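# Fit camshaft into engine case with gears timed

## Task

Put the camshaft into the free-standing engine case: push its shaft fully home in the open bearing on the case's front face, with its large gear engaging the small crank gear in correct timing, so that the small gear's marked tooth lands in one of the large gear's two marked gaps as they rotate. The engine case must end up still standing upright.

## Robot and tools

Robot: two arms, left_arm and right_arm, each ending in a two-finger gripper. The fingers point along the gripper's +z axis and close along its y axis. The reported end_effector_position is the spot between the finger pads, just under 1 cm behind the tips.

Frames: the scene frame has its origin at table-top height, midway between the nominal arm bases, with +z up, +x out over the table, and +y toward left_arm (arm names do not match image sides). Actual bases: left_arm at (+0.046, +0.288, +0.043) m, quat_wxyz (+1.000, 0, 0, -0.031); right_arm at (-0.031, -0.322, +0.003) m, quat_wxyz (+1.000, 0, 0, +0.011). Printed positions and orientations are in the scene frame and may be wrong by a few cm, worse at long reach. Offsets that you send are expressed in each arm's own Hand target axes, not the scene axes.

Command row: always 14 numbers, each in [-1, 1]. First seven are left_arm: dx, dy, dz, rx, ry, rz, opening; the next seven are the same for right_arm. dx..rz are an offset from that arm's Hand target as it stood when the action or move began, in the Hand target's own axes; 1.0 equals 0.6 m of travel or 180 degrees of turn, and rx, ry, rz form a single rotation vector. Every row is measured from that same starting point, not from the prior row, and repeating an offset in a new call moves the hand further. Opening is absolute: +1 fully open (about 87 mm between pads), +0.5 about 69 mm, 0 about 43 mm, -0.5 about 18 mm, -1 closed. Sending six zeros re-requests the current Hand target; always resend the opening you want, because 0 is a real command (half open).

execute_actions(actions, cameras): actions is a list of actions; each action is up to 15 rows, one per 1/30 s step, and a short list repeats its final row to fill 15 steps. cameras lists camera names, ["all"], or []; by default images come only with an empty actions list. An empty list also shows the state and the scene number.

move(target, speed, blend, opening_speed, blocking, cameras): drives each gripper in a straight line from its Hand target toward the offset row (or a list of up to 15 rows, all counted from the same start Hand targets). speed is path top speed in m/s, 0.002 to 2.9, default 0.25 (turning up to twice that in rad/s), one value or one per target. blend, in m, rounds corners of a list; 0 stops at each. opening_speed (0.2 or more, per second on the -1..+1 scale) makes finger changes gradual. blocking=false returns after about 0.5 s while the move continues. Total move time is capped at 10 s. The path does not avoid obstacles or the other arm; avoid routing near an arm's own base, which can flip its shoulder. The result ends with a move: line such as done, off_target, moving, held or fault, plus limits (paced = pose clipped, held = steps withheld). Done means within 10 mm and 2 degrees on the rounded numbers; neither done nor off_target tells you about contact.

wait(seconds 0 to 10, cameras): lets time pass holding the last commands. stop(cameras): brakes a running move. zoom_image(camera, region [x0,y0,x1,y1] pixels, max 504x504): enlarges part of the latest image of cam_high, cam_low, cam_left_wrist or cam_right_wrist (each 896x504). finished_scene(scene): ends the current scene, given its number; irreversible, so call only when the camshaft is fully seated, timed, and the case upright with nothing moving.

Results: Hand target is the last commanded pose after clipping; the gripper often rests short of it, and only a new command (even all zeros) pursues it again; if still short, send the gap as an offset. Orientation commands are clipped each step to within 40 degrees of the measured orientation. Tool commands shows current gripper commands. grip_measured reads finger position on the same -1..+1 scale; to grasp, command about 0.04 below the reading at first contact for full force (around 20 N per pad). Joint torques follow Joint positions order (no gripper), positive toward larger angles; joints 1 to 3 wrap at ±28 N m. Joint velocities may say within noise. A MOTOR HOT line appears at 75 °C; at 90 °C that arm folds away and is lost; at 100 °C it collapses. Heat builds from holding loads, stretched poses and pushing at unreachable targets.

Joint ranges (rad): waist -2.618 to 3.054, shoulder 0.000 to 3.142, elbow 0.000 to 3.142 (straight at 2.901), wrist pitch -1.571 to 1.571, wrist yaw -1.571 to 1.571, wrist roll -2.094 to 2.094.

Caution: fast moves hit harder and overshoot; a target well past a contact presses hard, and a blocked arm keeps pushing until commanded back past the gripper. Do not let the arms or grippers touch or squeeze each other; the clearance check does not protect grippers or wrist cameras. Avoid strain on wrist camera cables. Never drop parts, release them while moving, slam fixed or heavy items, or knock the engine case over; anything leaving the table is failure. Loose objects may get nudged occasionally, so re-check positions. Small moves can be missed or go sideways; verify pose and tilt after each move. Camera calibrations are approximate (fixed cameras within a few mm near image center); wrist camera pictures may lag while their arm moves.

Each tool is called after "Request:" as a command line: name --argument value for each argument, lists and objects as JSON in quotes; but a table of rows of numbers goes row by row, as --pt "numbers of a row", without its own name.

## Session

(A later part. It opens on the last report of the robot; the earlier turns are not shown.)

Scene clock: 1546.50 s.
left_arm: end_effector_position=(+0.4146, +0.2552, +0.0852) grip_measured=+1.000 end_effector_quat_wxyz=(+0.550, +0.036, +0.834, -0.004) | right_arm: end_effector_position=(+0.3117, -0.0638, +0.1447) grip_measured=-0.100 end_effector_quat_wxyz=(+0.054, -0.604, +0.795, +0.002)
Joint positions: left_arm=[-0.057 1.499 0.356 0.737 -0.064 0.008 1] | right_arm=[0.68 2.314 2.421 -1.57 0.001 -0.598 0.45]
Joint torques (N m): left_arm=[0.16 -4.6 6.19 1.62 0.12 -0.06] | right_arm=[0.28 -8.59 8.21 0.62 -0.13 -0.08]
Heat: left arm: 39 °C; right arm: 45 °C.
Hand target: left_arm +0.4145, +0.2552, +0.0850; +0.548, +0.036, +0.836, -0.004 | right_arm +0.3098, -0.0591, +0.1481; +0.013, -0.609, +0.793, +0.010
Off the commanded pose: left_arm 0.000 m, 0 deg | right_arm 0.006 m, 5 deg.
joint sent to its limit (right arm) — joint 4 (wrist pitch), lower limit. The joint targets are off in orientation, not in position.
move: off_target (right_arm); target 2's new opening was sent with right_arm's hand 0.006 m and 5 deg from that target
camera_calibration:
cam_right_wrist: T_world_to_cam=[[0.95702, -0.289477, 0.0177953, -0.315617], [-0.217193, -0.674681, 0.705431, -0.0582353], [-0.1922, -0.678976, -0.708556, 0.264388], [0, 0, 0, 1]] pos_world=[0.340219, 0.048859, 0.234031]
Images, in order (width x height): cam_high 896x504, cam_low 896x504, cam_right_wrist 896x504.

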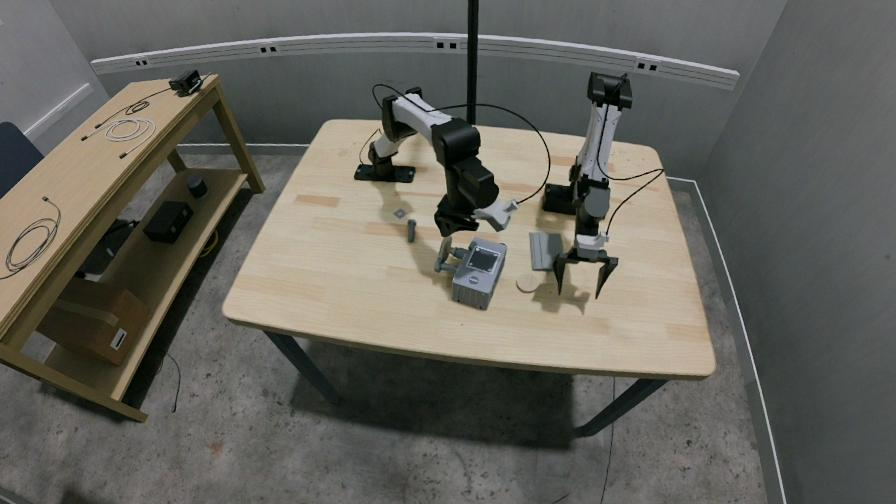

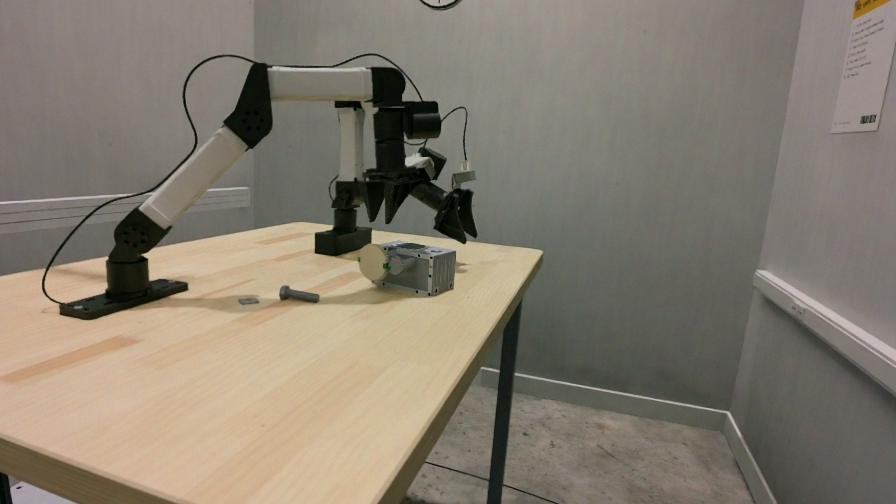

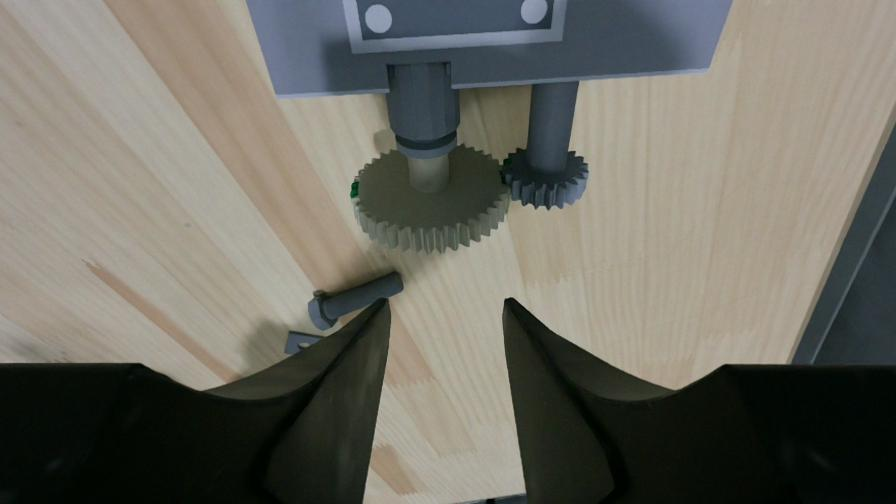

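Request:
move --target '[0,0,0,0,0,0,1,0,0.0052,0.0518,0,0,0,-0.1]' --speed 0.1 --cameras '["cam_right_wrist","cam_low","cam_high"]'

Request:
zoom_image --camera "cam_low" --region '[330, 200, 440, 290]'

Request:
zoom_image --camera "cam_high" --region '[410, 200, 510, 300]'

Scene clock: 1597.50 s.
left_arm: end_effector_position=(+0.4146, +0.2552, +0.0852) grip_measured=+1.000 end_effector_quat_wxyz=(+0.550, +0.036, +0.834, -0.004) | right_arm: end_effector_position=(+0.3117, -0.0623, +0.1145) grip_measured=-0.100 end_effector_quat_wxyz=(+0.017, -0.605, +0.796, +0.002)
Joint positions: left_arm=[-0.057 1.499 0.356 0.737 -0.064 0.008 1] | right_arm=[0.682 2.388 2.421 -1.57 -0.002 -0.598 0.45]
Joint torques (N m): left_arm=[0.23 -4.67 6.32 1.62 0.16 -0.08] | right_arm=[0.51 -9.29 7.19 0.46 -0.16 0.02]
Heat: left arm: 39 °C; right arm: 46 °C.
Hand target: left_arm +0.4145, +0.2552, +0.0850; +0.548, +0.036, +0.836, -0.004 | right_arm +0.3072, -0.0573, +0.1170; +0.014, -0.609, +0.793, +0.010
Off the commanded pose: left_arm 0.000 m, 0 deg | right_arm 0.007 m, 1 deg.
joint sent to its limit (right arm) — joint 4 (wrist pitch), lower limit. The joint targets still meet the commanded pose.
move: done
camera_calibration:
cam_right_wrist: T_world_to_cam=[[0.957321, -0.28798, -0.024558, -0.309771], [-0.17396, -0.641969, 0.746735, -0.0521286], [-0.23081, -0.710594, -0.664668, 0.24904], [0, 0, 0, 1]] pos_world=[0.344963, 0.0542934, 0.196848]
Images, in order (width x height): cam_high 896x504, cam_low 896x504, cam_right_wrist 896x504.

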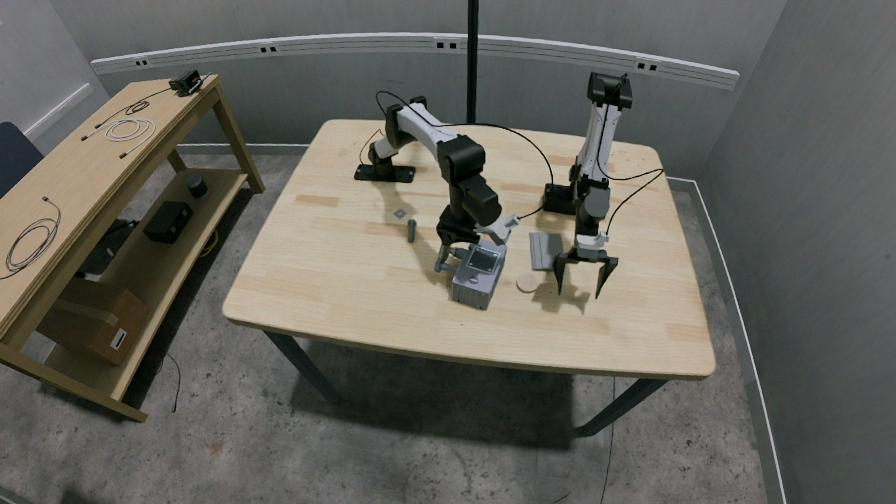

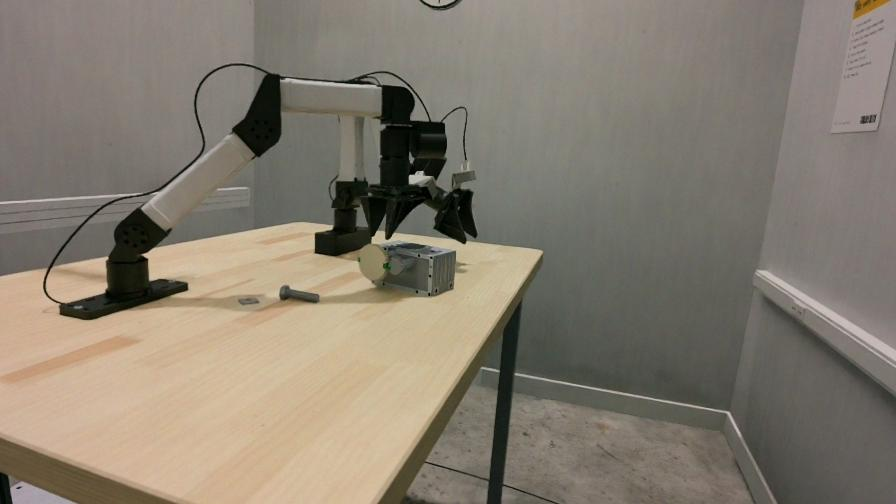

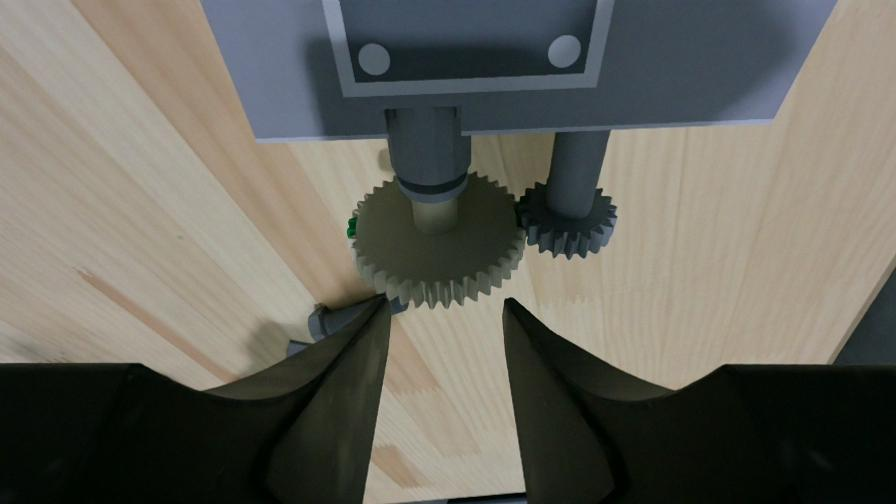

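Scaled by 4.582 from the camera's 896x504 image, which has a finer 1280x720 frame.

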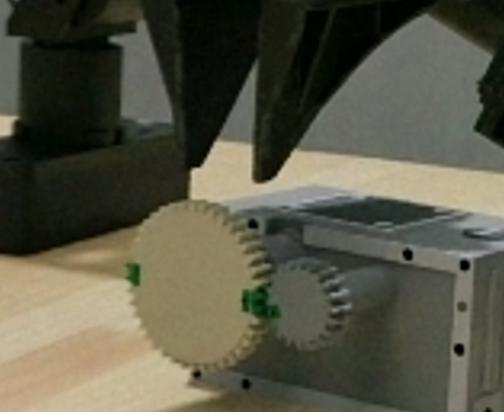

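Scaled by 5.040 from the camera's 896x504 image, which has a finer 1280x720 frame.

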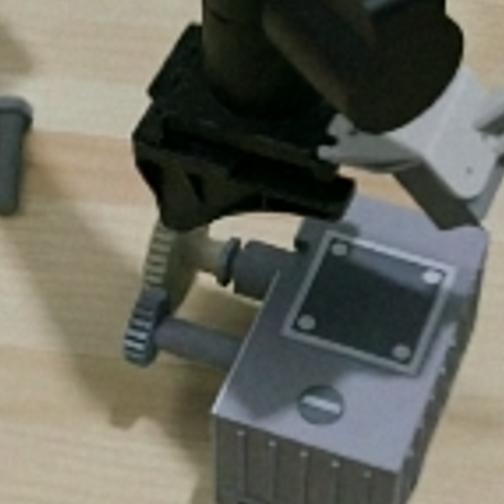

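Request:
move --target '[0,0,0,0,0,0,1,0,0.003,0.028,0,0,0,-0.1]' --speed 0.05 --cameras '["cam_right_wrist","cam_low"]'

Request:
zoom_image --camera "cam_right_wrist" --region '[320, 150, 560, 350]'

Request:
zoom_image --camera "cam_low" --region '[345, 220, 425, 290]'

Scene clock: 1629.70 s.
left_arm: end_effector_position=(+0.4146, +0.2552, +0.0852) grip_measured=+1.000 end_effector_quat_wxyz=(+0.550, +0.036, +0.834, -0.004) | right_arm: end_effector_position=(+0.3032, -0.0659, +0.0976) grip_measured=-0.100 end_effector_quat_wxyz=(-0.010, -0.608, +0.794, +0.001)
Joint positions: left_arm=[-0.057 1.499 0.356 0.737 -0.064 0.008 1] | right_arm=[0.688 2.388 2.345 -1.548 -0.002 -0.597 0.45]
Joint torques (N m): left_arm=[0.28 -4.53 6.15 1.63 0.16 -0.11] | right_arm=[0.31 -10.74 5.04 0.95 -0.16 0.06]
Heat: left arm: 39 °C; right arm: 45 °C.
Hand target: left_arm +0.4145, +0.2552, +0.0850; +0.548, +0.036, +0.836, -0.004 | right_arm +0.3056, -0.0562, +0.1002; +0.014, -0.609, +0.793, +0.011
Off the commanded pose: left_arm 0.000 m, 0 deg | right_arm 0.010 m, 3 deg.
move: off_target (right_arm)
camera_calibration:
cam_right_wrist: T_world_to_cam=[[0.957445, -0.283498, -0.0541133, -0.299903], [-0.138763, -0.616566, 0.774978, -0.0550375], [-0.253069, -0.73449, -0.629667, 0.2351], [0, 0, 0, 1]] pos_world=[0.339, 0.0537225, 0.174459]
Images, in order (width x height): cam_low 896x504, cam_right_wrist 896x504.

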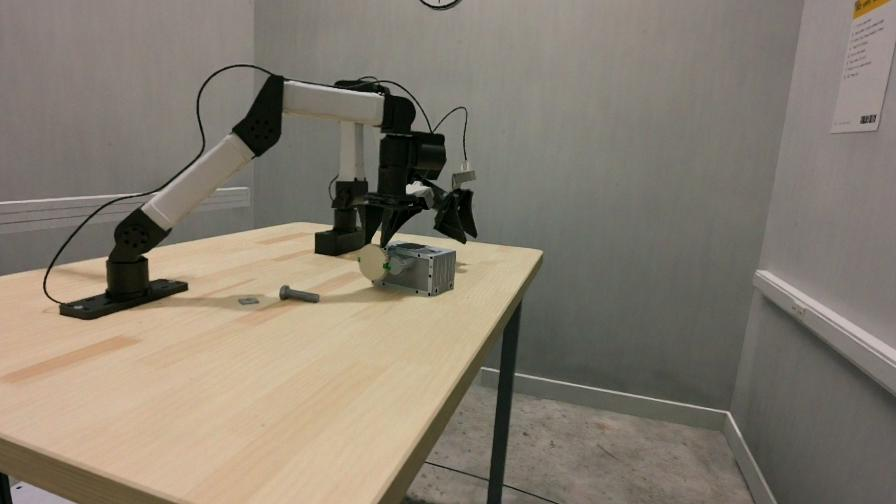

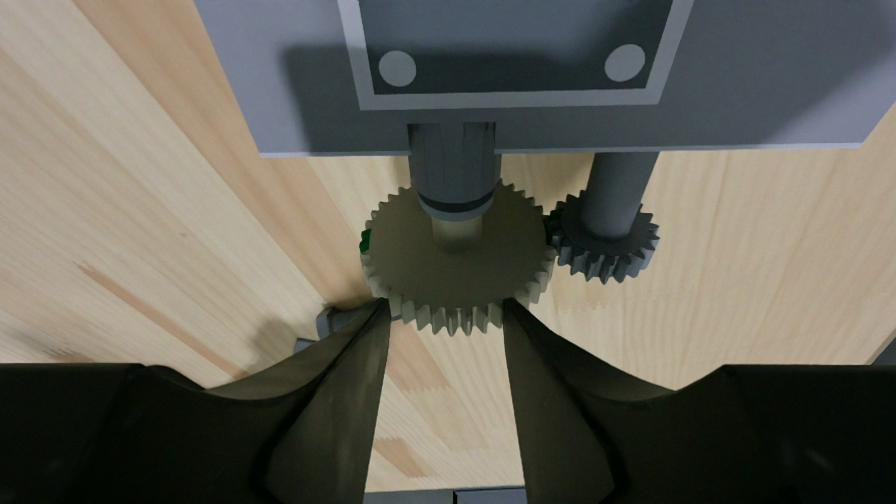

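Scaled by 2.100 from the camera's 896x504 image, which has a finer 1280x720 frame.

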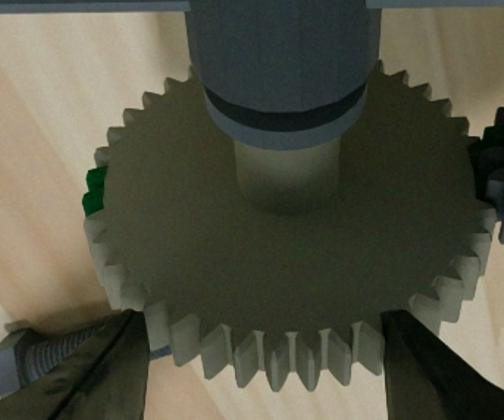

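Scaled by 6.300 from the camera's 896x504 image, which has a finer 1280x720 frame.

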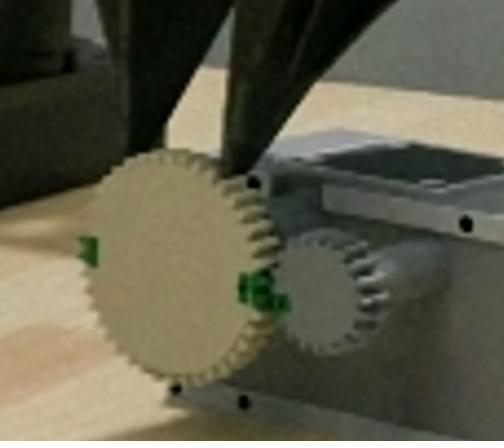

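Request:
move --target '[0,0,0,0,0,0,1,-0.0077,-0.0078,-0.006,0,0,0,-0.1]' --speed 0.05 --cameras '["cam_right_wrist","cam_low"]'

Request:
zoom_image --camera "cam_right_wrist" --region '[320, 150, 560, 350]'

Request:
zoom_image --camera "cam_low" --region '[345, 220, 425, 290]'

Scene clock: 1643.97 s.
left_arm: end_effector_position=(+0.4146, +0.2552, +0.0852) grip_measured=+1.000 end_effector_quat_wxyz=(+0.550, +0.036, +0.834, -0.004) | right_arm: end_effector_position=(+0.3109, -0.0592, +0.0993) grip_measured=-0.100 end_effector_quat_wxyz=(+0.005, -0.608, +0.794, +0.002)
Joint positions: left_arm=[-0.057 1.499 0.356 0.737 -0.064 0.008 1] | right_arm=[0.688 2.412 2.4 -1.549 -0.003 -0.597 0.45]
Joint torques (N m): left_arm=[0.12 -4.55 6.11 1.66 0.14 -0.09] | right_arm=[0.08 -9.03 9.28 0.44 -0.16 0.03]
Heat: left arm: 39 °C; right arm: 47 °C.
Hand target: left_arm +0.4145, +0.2552, +0.0850; +0.548, +0.036, +0.836, -0.004 | right_arm +0.3113, -0.0531, +0.1040; +0.014, -0.609, +0.793, +0.010
Off the commanded pose: left_arm 0.000 m, 0 deg | right_arm 0.008 m, 1 deg.
move: done
camera_calibration:
cam_right_wrist: T_world_to_cam=[[0.958468, -0.28265, -0.0380466, -0.307209], [-0.15618, -0.631804, 0.759231, -0.0451356], [-0.238635, -0.721756, -0.649709, 0.241296], [0, 0, 0, 1]] pos_world=[0.344982, 0.0588074, 0.179352]
Images, in order (width x height): cam_low 896x504, cam_right_wrist 896x504.

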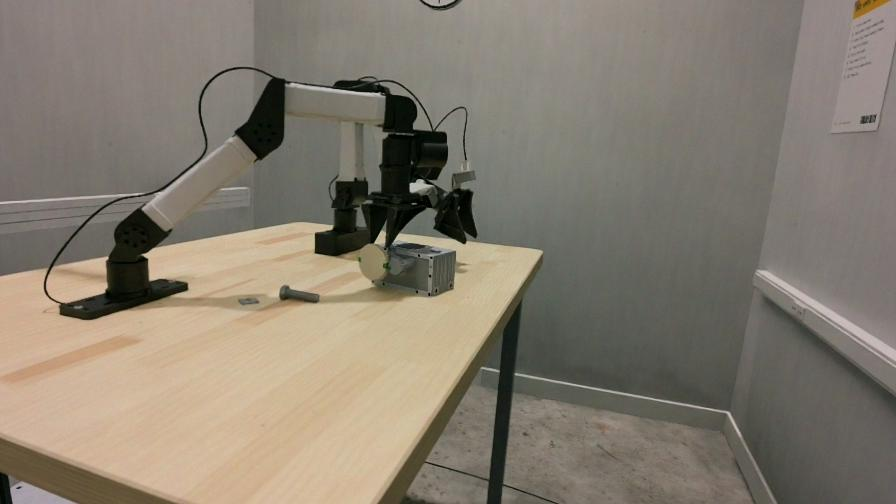

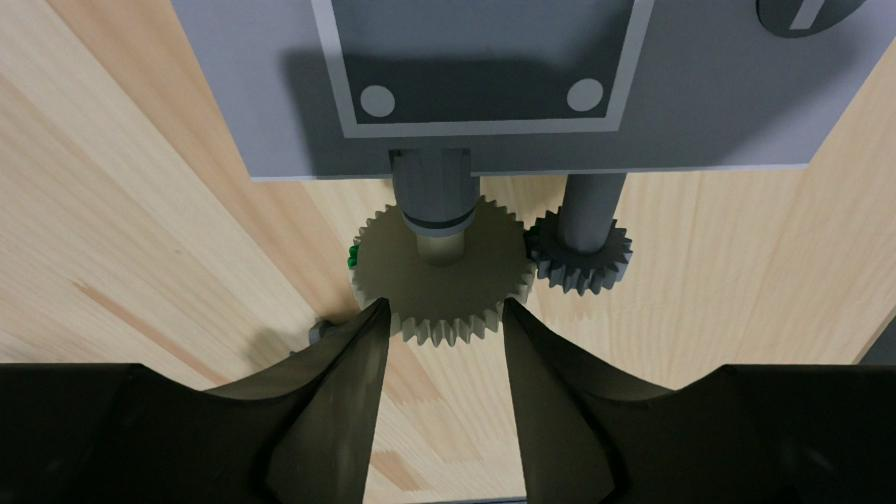

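Scaled by 2.100 from the camera's 896x504 image, which has a finer 1280x720 frame.

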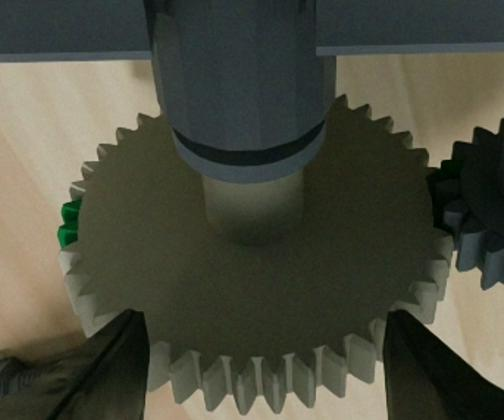

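Scaled by 6.300 from the camera's 896x504 image, which has a finer 1280x720 frame.

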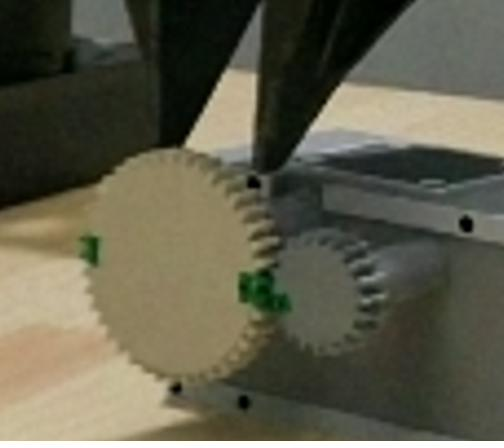

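Request:
move --target '[0,0,0,0,0,0,1,0,0,0.035,0,0,0,-0.1]' --speed 0.05 --cameras '["cam_right_wrist","cam_low"]'

Request:
zoom_image --camera "cam_right_wrist" --region '[320, 150, 560, 350]'

Request:
zoom_image --camera "cam_low" --region '[345, 220, 425, 290]'

Scene clock: 1654.73 s.
left_arm: end_effector_position=(+0.4146, +0.2552, +0.0852) grip_measured=+1.000 end_effector_quat_wxyz=(+0.550, +0.036, +0.834, -0.004) | right_arm: end_effector_position=(+0.3096, -0.0588, +0.0774) grip_measured=-0.100 end_effector_quat_wxyz=(-0.005, -0.609, +0.794, +0.002)
Joint positions: left_arm=[-0.057 1.499 0.356 0.737 -0.064 0.008 1] | right_arm=[0.69 2.412 2.309 -1.478 -0.005 -0.597 0.45]
Joint torques (N m): left_arm=[0.17 -4.51 6.24 1.61 0.13 -0.05] | right_arm=[0.02 -10.93 6.05 0.75 -0.13 0.04]
Heat: left arm: 39 °C; right arm: 48 °C.
Hand target: left_arm +0.4145, +0.2552, +0.0850; +0.548, +0.036, +0.836, -0.004 | right_arm +0.3114, -0.0524, +0.0830; +0.013, -0.609, +0.793, +0.010
Off the commanded pose: left_arm 0.000 m, 0 deg | right_arm 0.009 m, 2 deg.
move: done
camera_calibration:
cam_right_wrist: T_world_to_cam=[[0.958152, -0.281668, -0.051056, -0.305493], [-0.142407, -0.623735, 0.768554, -0.0329535], [-0.248323, -0.729121, -0.637745, 0.228656], [0, 0, 0, 1]] pos_world=[0.344796, 0.0601163, 0.155554]
Images, in order (width x height): cam_low 896x504, cam_right_wrist 896x504.

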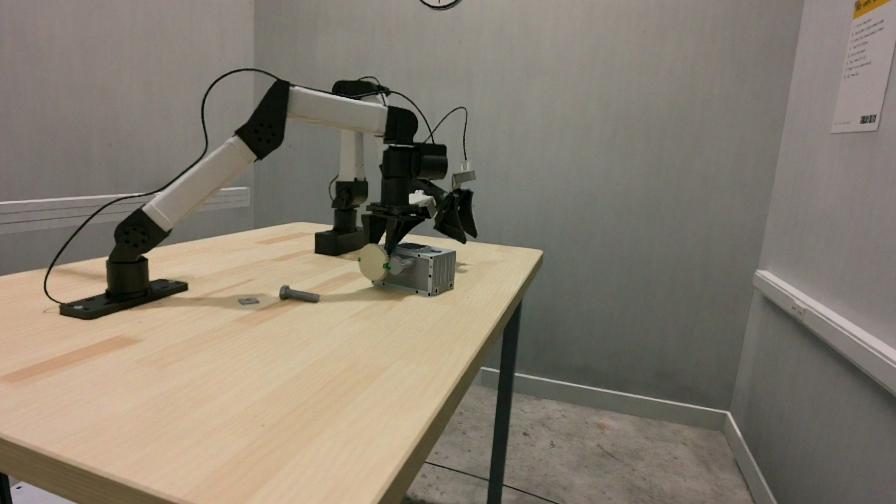

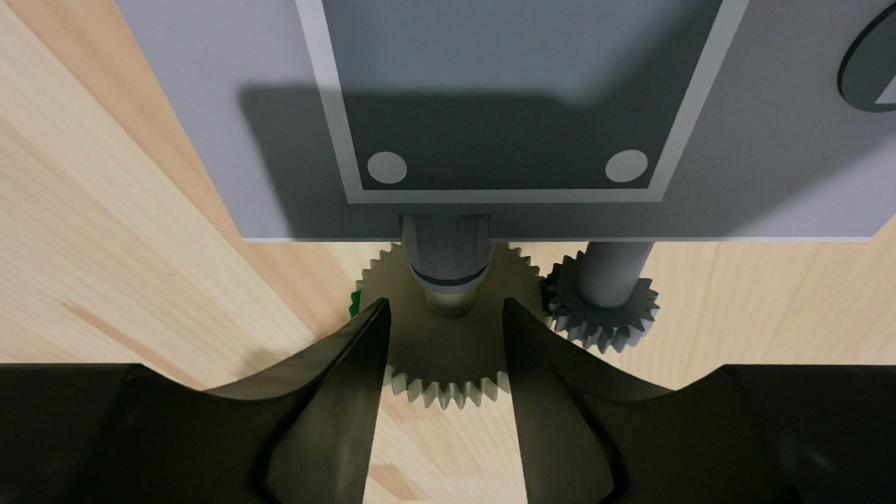

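Scaled by 2.100 from the camera's 896x504 image, which has a finer 1280x720 frame.

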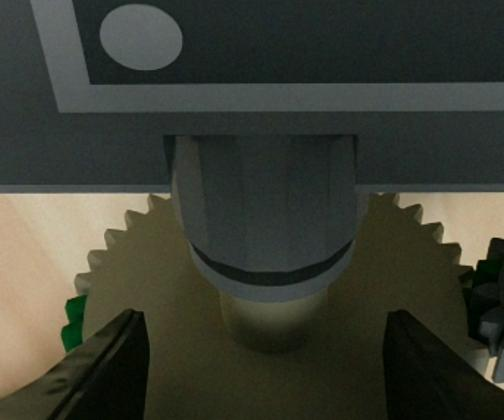

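Scaled by 6.300 from the camera's 896x504 image, which has a finer 1280x720 frame.

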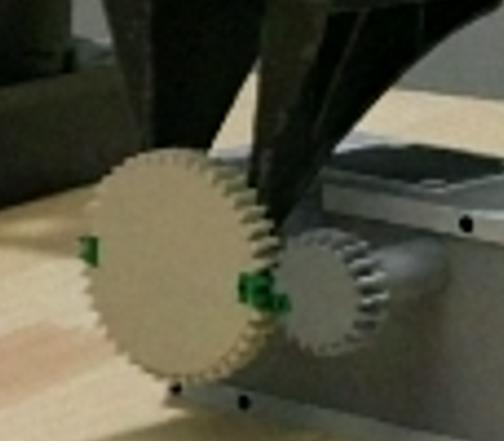

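Request:
move --pt "0 0 0 0 0 0 1 0.0128 0 0 0 0 0 -0.1" --pt "0 0 0 0 0 0 1 0.0128 0 0.0277 0 0 0 -0.1" --speed 0.05 --cameras '["cam_right_wrist","cam_low"]'

Request:
zoom_image --camera "cam_right_wrist" --region '[320, 200, 560, 400]'

Request:
zoom_image --camera "cam_low" --region '[345, 220, 425, 290]'

Scene clock: 1673.73 s.
left_arm: end_effector_position=(+0.4146, +0.2552, +0.0852) grip_measured=+1.000 end_effector_quat_wxyz=(+0.550, +0.036, +0.834, -0.004) | right_arm: end_effector_position=(+0.3034, -0.0641, +0.0487) grip_measured=-0.100 end_effector_quat_wxyz=(-0.020, -0.608, +0.793, +0.002)
Joint positions: left_arm=[-0.057 1.499 0.356 0.737 -0.064 0.008 1] | right_arm=[0.69 2.395 2.159 -1.375 -0.006 -0.597 0.45]
Joint torques (N m): left_arm=[0.14 -4.64 6.26 1.64 0.13 -0.11] | right_arm=[-0.66 -13.22 6.09 0.67 -0.12 -0.06]
Motor temperatures (°C): left_arm=[22 32 33 39 22 22 22] | right_arm=[23 51 44 30 23 24 23]
Heat: left arm: 39 °C; right arm: 51 °C.
Hand target: left_arm +0.4145, +0.2552, +0.0850; +0.548, +0.036, +0.836, -0.004 | right_arm +0.3096, -0.0593, +0.0661; +0.014, -0.609, +0.793, +0.010
Off the commanded pose: left_arm 0.000 m, 0 deg | right_arm 0.019 m, 4 deg.
move: off_target (right_arm)
camera_calibration:
cam_right_wrist: T_world_to_cam=[[0.956799, -0.282811, -0.0674829, -0.301336], [-0.124708, -0.608847, 0.783424, -0.0201407], [-0.262647, -0.741164, -0.617813, 0.207531], [0, 0, 0, 1]] pos_world=[0.340314, 0.0563308, 0.123659]
Images, in order (width x height): cam_low 896x504, cam_right_wrist 896x504.

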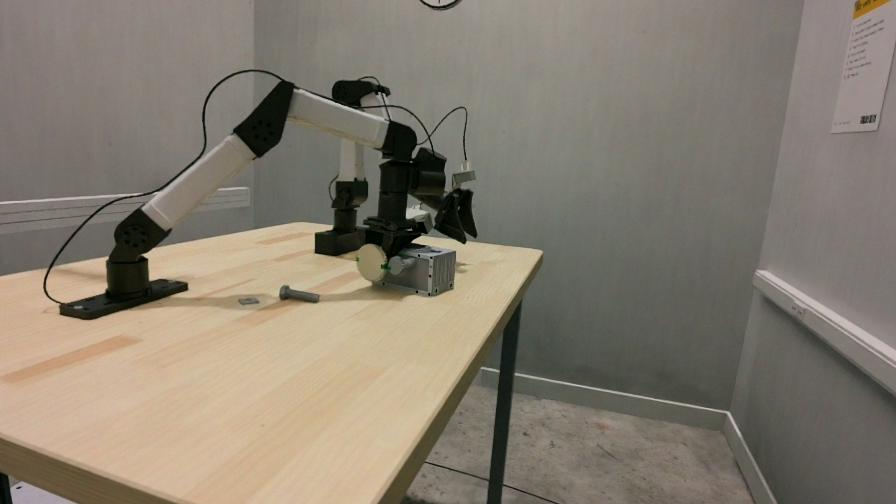

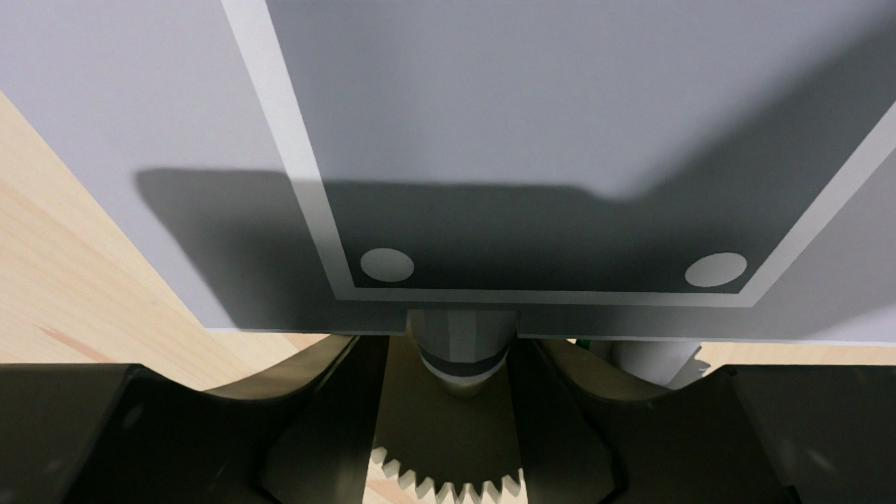

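Scaled by 2.100 from the camera's 896x504 image, which has a finer 1280x720 frame.

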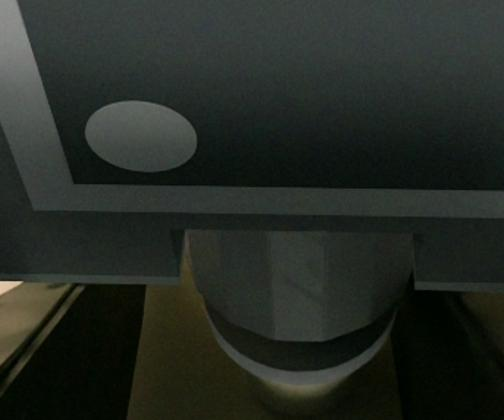

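Scaled by 6.300 from the camera's 896x504 image, which has a finer 1280x720 frame.

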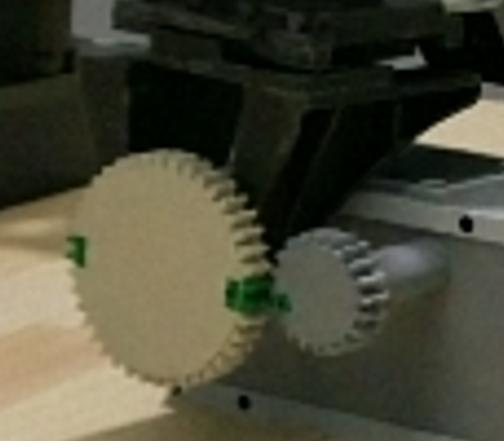

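Request:
move --target '[0,0,0,0,0,0,1,0,-0.0053,-0.0067,0,0,0,-0.1]' --speed 0.05 --cameras '["cam_right_wrist"]'

Scene clock: 1685.17 s.
left_arm: end_effector_position=(+0.4146, +0.2552, +0.0852) grip_measured=+1.000 end_effector_quat_wxyz=(+0.550, +0.036, +0.834, -0.004) | right_arm: end_effector_position=(+0.3050, -0.0658, +0.0486) grip_measured=-0.100 end_effector_quat_wxyz=(-0.020, -0.608, +0.794, +0.002)
Joint positions: left_arm=[-0.057 1.499 0.356 0.737 -0.064 0.008 1] | right_arm=[0.685 2.395 2.159 -1.374 -0.006 -0.601 0.45]
Joint torques (N m): left_arm=[0.29 -4.63 6.12 1.67 0.12 -0.09] | right_arm=[-0.72 -12.63 8.88 0.44 -0.12 -0.07]
Motor temperatures (°C): left_arm=[22 32 33 39 22 22 22] | right_arm=[23 55 43 30 23 24 23]
Heat: left arm: 39 °C; right arm: 55 °C.
Hand target: left_arm +0.4145, +0.2552, +0.0850; +0.548, +0.036, +0.836, -0.004 | right_arm +0.3127, -0.0603, +0.0701; +0.014, -0.609, +0.793, +0.010
Off the commanded pose: left_arm 0.000 m, 0 deg | right_arm 0.023 m, 4 deg.
move: off_target (right_arm)
camera_calibration:
cam_right_wrist: T_world_to_cam=[[0.956383, -0.284238, -0.0673894, -0.303379], [-0.125815, -0.609002, 0.783127, -0.0207283], [-0.263634, -0.74049, -0.6182, 0.207005], [0, 0, 0, 1]] pos_world=[0.342112, 0.0544297, 0.123759]
Images, in order (width x height): cam_right_wrist 896x504.

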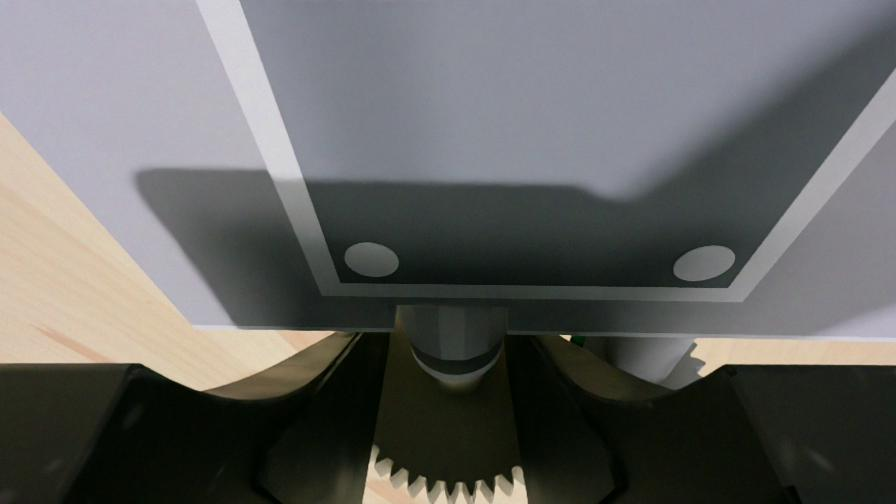

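Request:
move --target '[0,0,0,0,0,0,1,0,-0.002,-0.01,0,0,0,-0.1]' --speed 0.05

Request:
move --target '[0,0,0,0,0,0,1,0,0,0,0,0,0,-0.8]' --opening_speed 0.5 --cameras '["cam_right_wrist","cam_low"]'

Request:
zoom_image --camera "cam_low" --region '[345, 220, 425, 290]'

Scene clock: 1694.83 s.
left_arm: end_effector_position=(+0.4146, +0.2552, +0.0852) grip_measured=+1.000 end_effector_quat_wxyz=(+0.550, +0.036, +0.834, -0.004) | right_arm: end_effector_position=(+0.3081, -0.0633, +0.0548) grip_measured=-0.100 end_effector_quat_wxyz=(-0.012, -0.609, +0.793, +0.002)
Joint positions: left_arm=[-0.057 1.499 0.356 0.737 -0.064 0.008 1] | right_arm=[0.685 2.395 2.186 -1.385 -0.006 -0.604 0.45]
Joint torques (N m): left_arm=[0.05 -4.59 6.19 1.61 0.11 -0.08] | right_arm=[-0.91 -12.16 9.48 0.29 -0.12 -0.09]
Motor temperatures (°C): left_arm=[22 32 33 39 22 22 22] | right_arm=[23 57 44 29 23 24 23]
Heat: left arm: 39 °C; right arm: 57 °C.
Hand target: left_arm +0.4145, +0.2552, +0.0850; +0.548, +0.036, +0.836, -0.004 | right_arm +0.3137, -0.0608, +0.0761; +0.013, -0.609, +0.793, +0.010
Off the commanded pose: left_arm 0.000 m, 0 deg | right_arm 0.022 m, 3 deg.
move: off_target (right_arm)

Scene clock: 1696.43 s.
left_arm: end_effector_position=(+0.4146, +0.2552, +0.0852) grip_measured=+1.000 end_effector_quat_wxyz=(+0.550, +0.036, +0.834, -0.004) | right_arm: end_effector_position=(+0.3077, -0.0634, +0.0548) grip_measured=-0.347 end_effector_quat_wxyz=(-0.012, -0.610, +0.793, +0.003)
Joint positions: left_arm=[-0.057 1.499 0.356 0.737 -0.064 0.008 1] | right_arm=[0.685 2.395 2.186 -1.386 -0.007 -0.605 0.327]
Joint torques (N m): left_arm=[0.28 -4.45 6.26 1.68 0.12 -0.08] | right_arm=[-0.9 -12.18 9.48 0.3 -0.11 -0.06]
Motor temperatures (°C): left_arm=[22 32 33 39 22 22 22] | right_arm=[23 57 45 29 23 24 23]
Heat: left arm: 39 °C; right arm: 57 °C.
Hand target: left_arm +0.4145, +0.2552, +0.0850; +0.548, +0.036, +0.836, -0.004 | right_arm +0.3137, -0.0608, +0.0761; +0.013, -0.609, +0.793, +0.010
Off the commanded pose: left_arm 0.000 m, 0 deg | right_arm 0.022 m, 3 deg.
move: off_target (right_arm)
camera_calibration:
cam_right_wrist: T_world_to_cam=[[0.958218, -0.279538, -0.0606331, -0.305463], [-0.13126, -0.618064, 0.775092, -0.0221281], [-0.254143, -0.734749, -0.628932, 0.211349], [0, 0, 0, 1]] pos_world=[0.343508, 0.0562236, 0.131554]
Images, in order (width x height): cam_low 896x504, cam_right_wrist 896x504.

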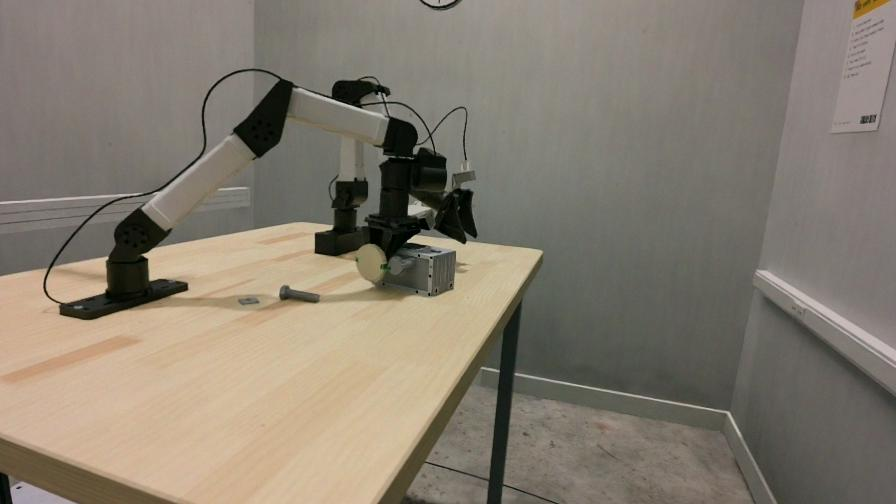

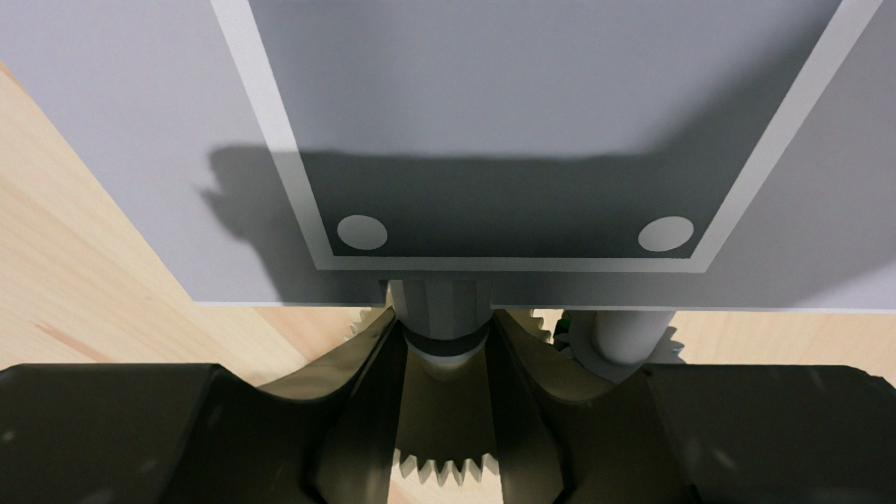

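Scaled by 6.300 from the camera's 896x504 image, which has a finer 1280x720 frame.

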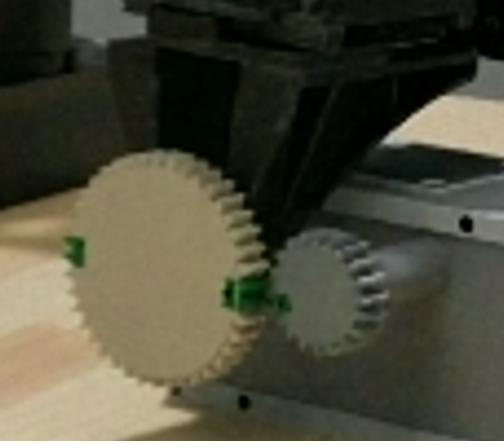

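Request:
move --target '[0,0,0,0,0,0,1,0.012,0,0,0,0,0,-0.8]' --speed 0.05

Request:
move --target '[0,0,0,0,0,0,1,0,0,0,-0.062,0,0,-0.8]' --speed 0.05 --cameras '["cam_right_wrist","cam_low"]'

Request:
zoom_image --camera "cam_low" --region '[345, 220, 425, 290]'

Scene clock: 1712.00 s.
left_arm: end_effector_position=(+0.4146, +0.2552, +0.0852) grip_measured=+1.000 end_effector_quat_wxyz=(+0.550, +0.036, +0.834, -0.004) | right_arm: end_effector_position=(+0.3070, -0.0697, +0.0552) grip_measured=-0.347 end_effector_quat_wxyz=(-0.017, -0.608, +0.793, +0.003)
Joint positions: left_arm=[-0.057 1.499 0.356 0.737 -0.064 0.008 1] | right_arm=[0.674 2.382 2.164 -1.386 -0.008 -0.613 0.327]
Joint torques (N m): left_arm=[0.29 -4.59 6.08 1.66 0.13 -0.06] | right_arm=[-0.79 -13.57 6.32 0.53 -0.1 -0.07]
Motor temperatures (°C): left_arm=[22 32 33 39 22 22 22] | right_arm=[23 59 46 29 23 24 24]
Heat: left arm: 39 °C; right arm: 59 °C.
Hand target: left_arm +0.4145, +0.2552, +0.0850; +0.548, +0.036, +0.836, -0.004 | right_arm +0.3118, -0.0677, +0.0759; +0.013, -0.609, +0.793, +0.010
Off the commanded pose: left_arm 0.000 m, 0 deg | right_arm 0.021 m, 4 deg.
move: off_target (right_arm)

Scene clock: 1714.30 s.
left_arm: end_effector_position=(+0.4146, +0.2552, +0.0852) grip_measured=+1.000 end_effector_quat_wxyz=(+0.550, +0.036, +0.834, -0.004) | right_arm: end_effector_position=(+0.3061, -0.0697, +0.0560) grip_measured=-0.347 end_effector_quat_wxyz=(-0.055, -0.607, +0.789, +0.078)
Joint positions: left_arm=[-0.057 1.499 0.356 0.737 -0.064 0.008 1] | right_arm=[0.619 2.497 2.364 -1.552 -0.155 -0.68 0.327]
Joint torques (N m): left_arm=[0.29 -4.56 6.12 1.68 0.14 -0.09] | right_arm=[-1.02 -11.32 11.14 -0.1 -0.24 -0.08]
Motor temperatures (°C): left_arm=[22 32 33 39 22 22 22] | right_arm=[23 59 47 29 23 24 24]
Heat: left arm: 39 °C; right arm: 59 °C.
Hand target: left_arm +0.4145, +0.2552, +0.0850; +0.548, +0.036, +0.836, -0.004 | right_arm +0.3119, -0.0677, +0.0759; -0.046, -0.607, +0.788, +0.087
Off the commanded pose: left_arm 0.000 m, 0 deg | right_arm 0.021 m, 2 deg.
joint sent to its limit (right arm) — joint 4 (wrist pitch), lower limit. The joint targets still meet the commanded pose.
move: off_target (right_arm)
camera_calibration:
cam_right_wrist: T_world_to_cam=[[0.934521, -0.270786, -0.230966, -0.288277], [-0.0102945, -0.669243, 0.742972, -0.0659372], [-0.355759, -0.691945, -0.62821, 0.241156], [0, 0, 0, 1]] pos_world=[0.354516, 0.0446771, 0.133904]
Images, in order (width x height): cam_low 896x504, cam_right_wrist 896x504.

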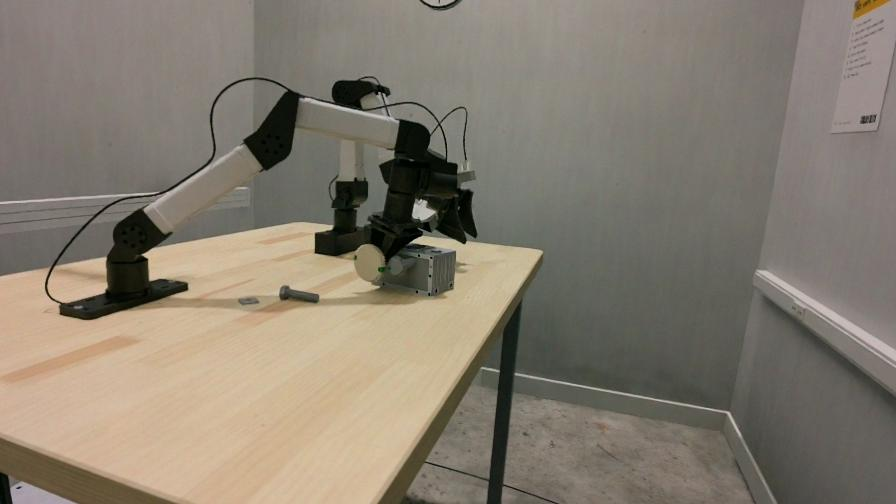

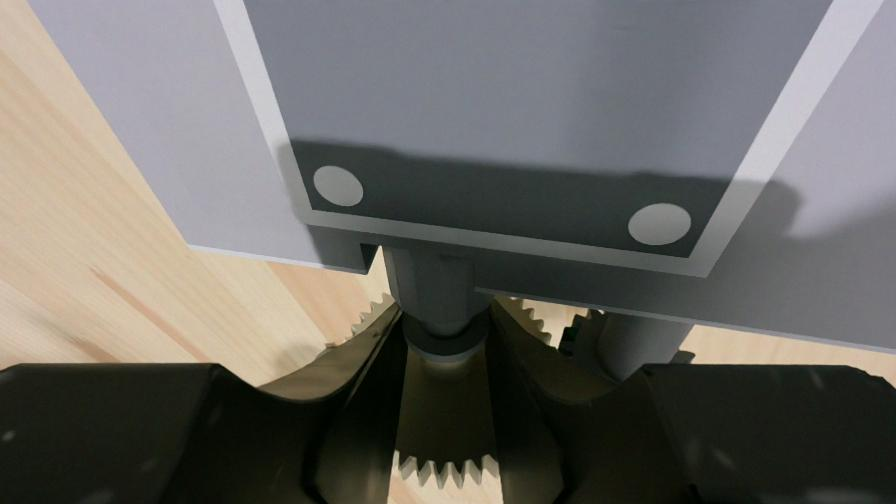

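Scaled by 6.300 from the camera's 896x504 image, which has a finer 1280x720 frame.

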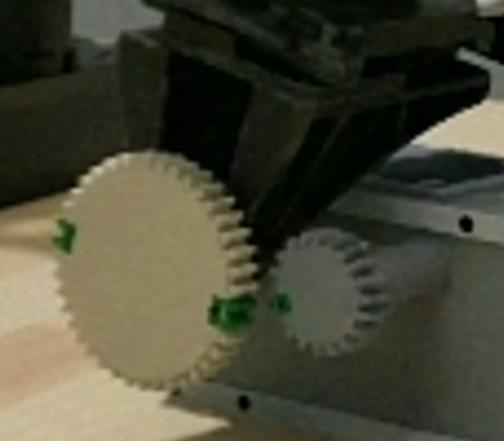

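Request:
move --target '[0,0,0,0,0,0,1,-0.025,0,0,0,0,0,-0.8]' --speed 0.03 --cameras '["cam_right_wrist","cam_low"]'

Request:
zoom_image --camera "cam_low" --region '[345, 220, 425, 290]'

Scene clock: 1725.30 s.
left_arm: end_effector_position=(+0.4146, +0.2552, +0.0852) grip_measured=+1.000 end_effector_quat_wxyz=(+0.550, +0.036, +0.834, -0.004) | right_arm: end_effector_position=(+0.3056, -0.0683, +0.0563) grip_measured=-0.347 end_effector_quat_wxyz=(-0.063, -0.607, +0.788, +0.079)
Joint positions: left_arm=[-0.057 1.499 0.356 0.737 -0.064 0.008 1] | right_arm=[0.622 2.529 2.421 -1.592 -0.155 -0.678 0.327]
Joint torques (N m): left_arm=[0.05 -4.52 6.15 1.67 0.14 -0.09] | right_arm=[0.28 -11.6 11.77 0.34 -0.25 0.13]
Motor temperatures (°C): left_arm=[22 32 33 39 22 22 22] | right_arm=[23 58 47 29 23 24 24]
Heat: left arm: 39 °C; right arm: 58 °C.
Hand target: left_arm +0.4145, +0.2552, +0.0850; +0.548, +0.036, +0.836, -0.004 | right_arm +0.3157, -0.0532, +0.0764; -0.046, -0.607, +0.788, +0.087
Off the commanded pose: left_arm 0.000 m, 0 deg | right_arm 0.027 m, 2 deg.
joint read past its limit (right arm) — joint 4 (wrist pitch), lower limit.
joint sent to its limit (right arm) — joint 4 (wrist pitch), lower limit. The joint targets are off in orientation, not in position.
move: off_target (right_arm)
camera_calibration:
cam_right_wrist: T_world_to_cam=[[0.93199, -0.271539, -0.240129, -0.286147], [-0.0000029204, -0.662459, 0.749098, -0.0683404], [-0.362485, -0.698151, -0.617405, 0.243151], [0, 0, 0, 1]] pos_world=[0.354825, 0.0467835, 0.132604]
Images, in order (width x height): cam_low 896x504, cam_right_wrist 896x504.

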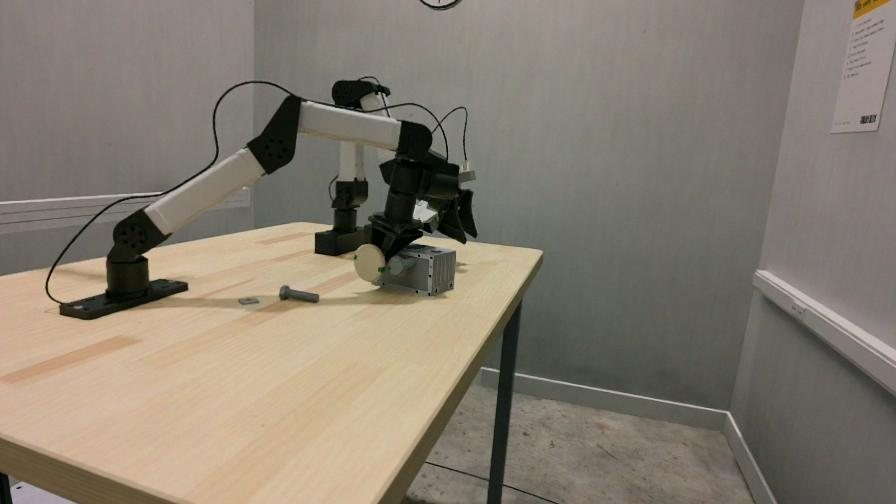

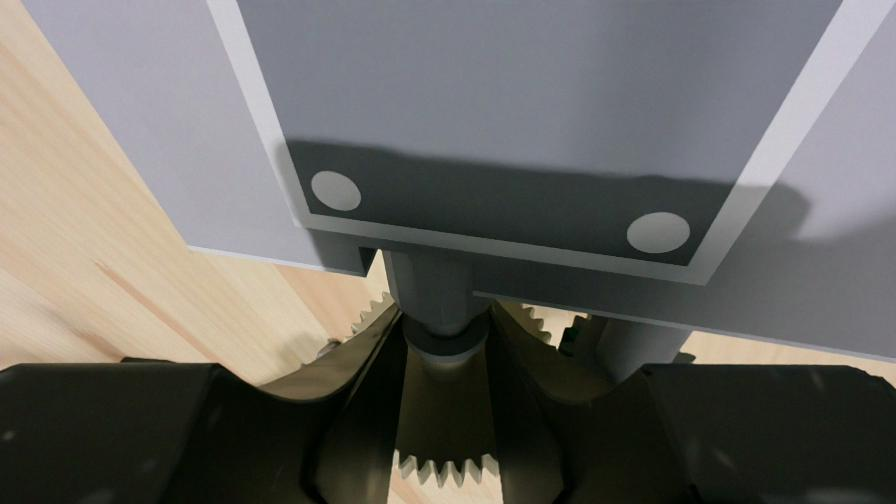

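Scaled by 6.300 from the camera's 896x504 image, which has a finer 1280x720 frame.

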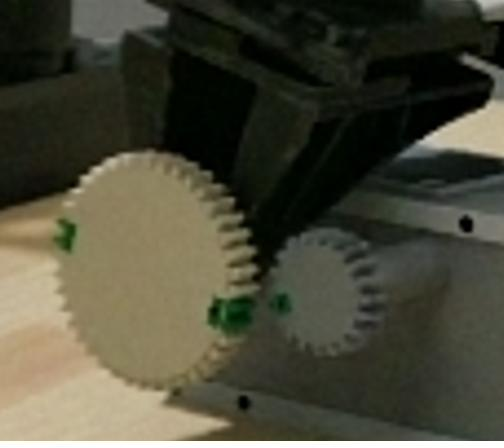

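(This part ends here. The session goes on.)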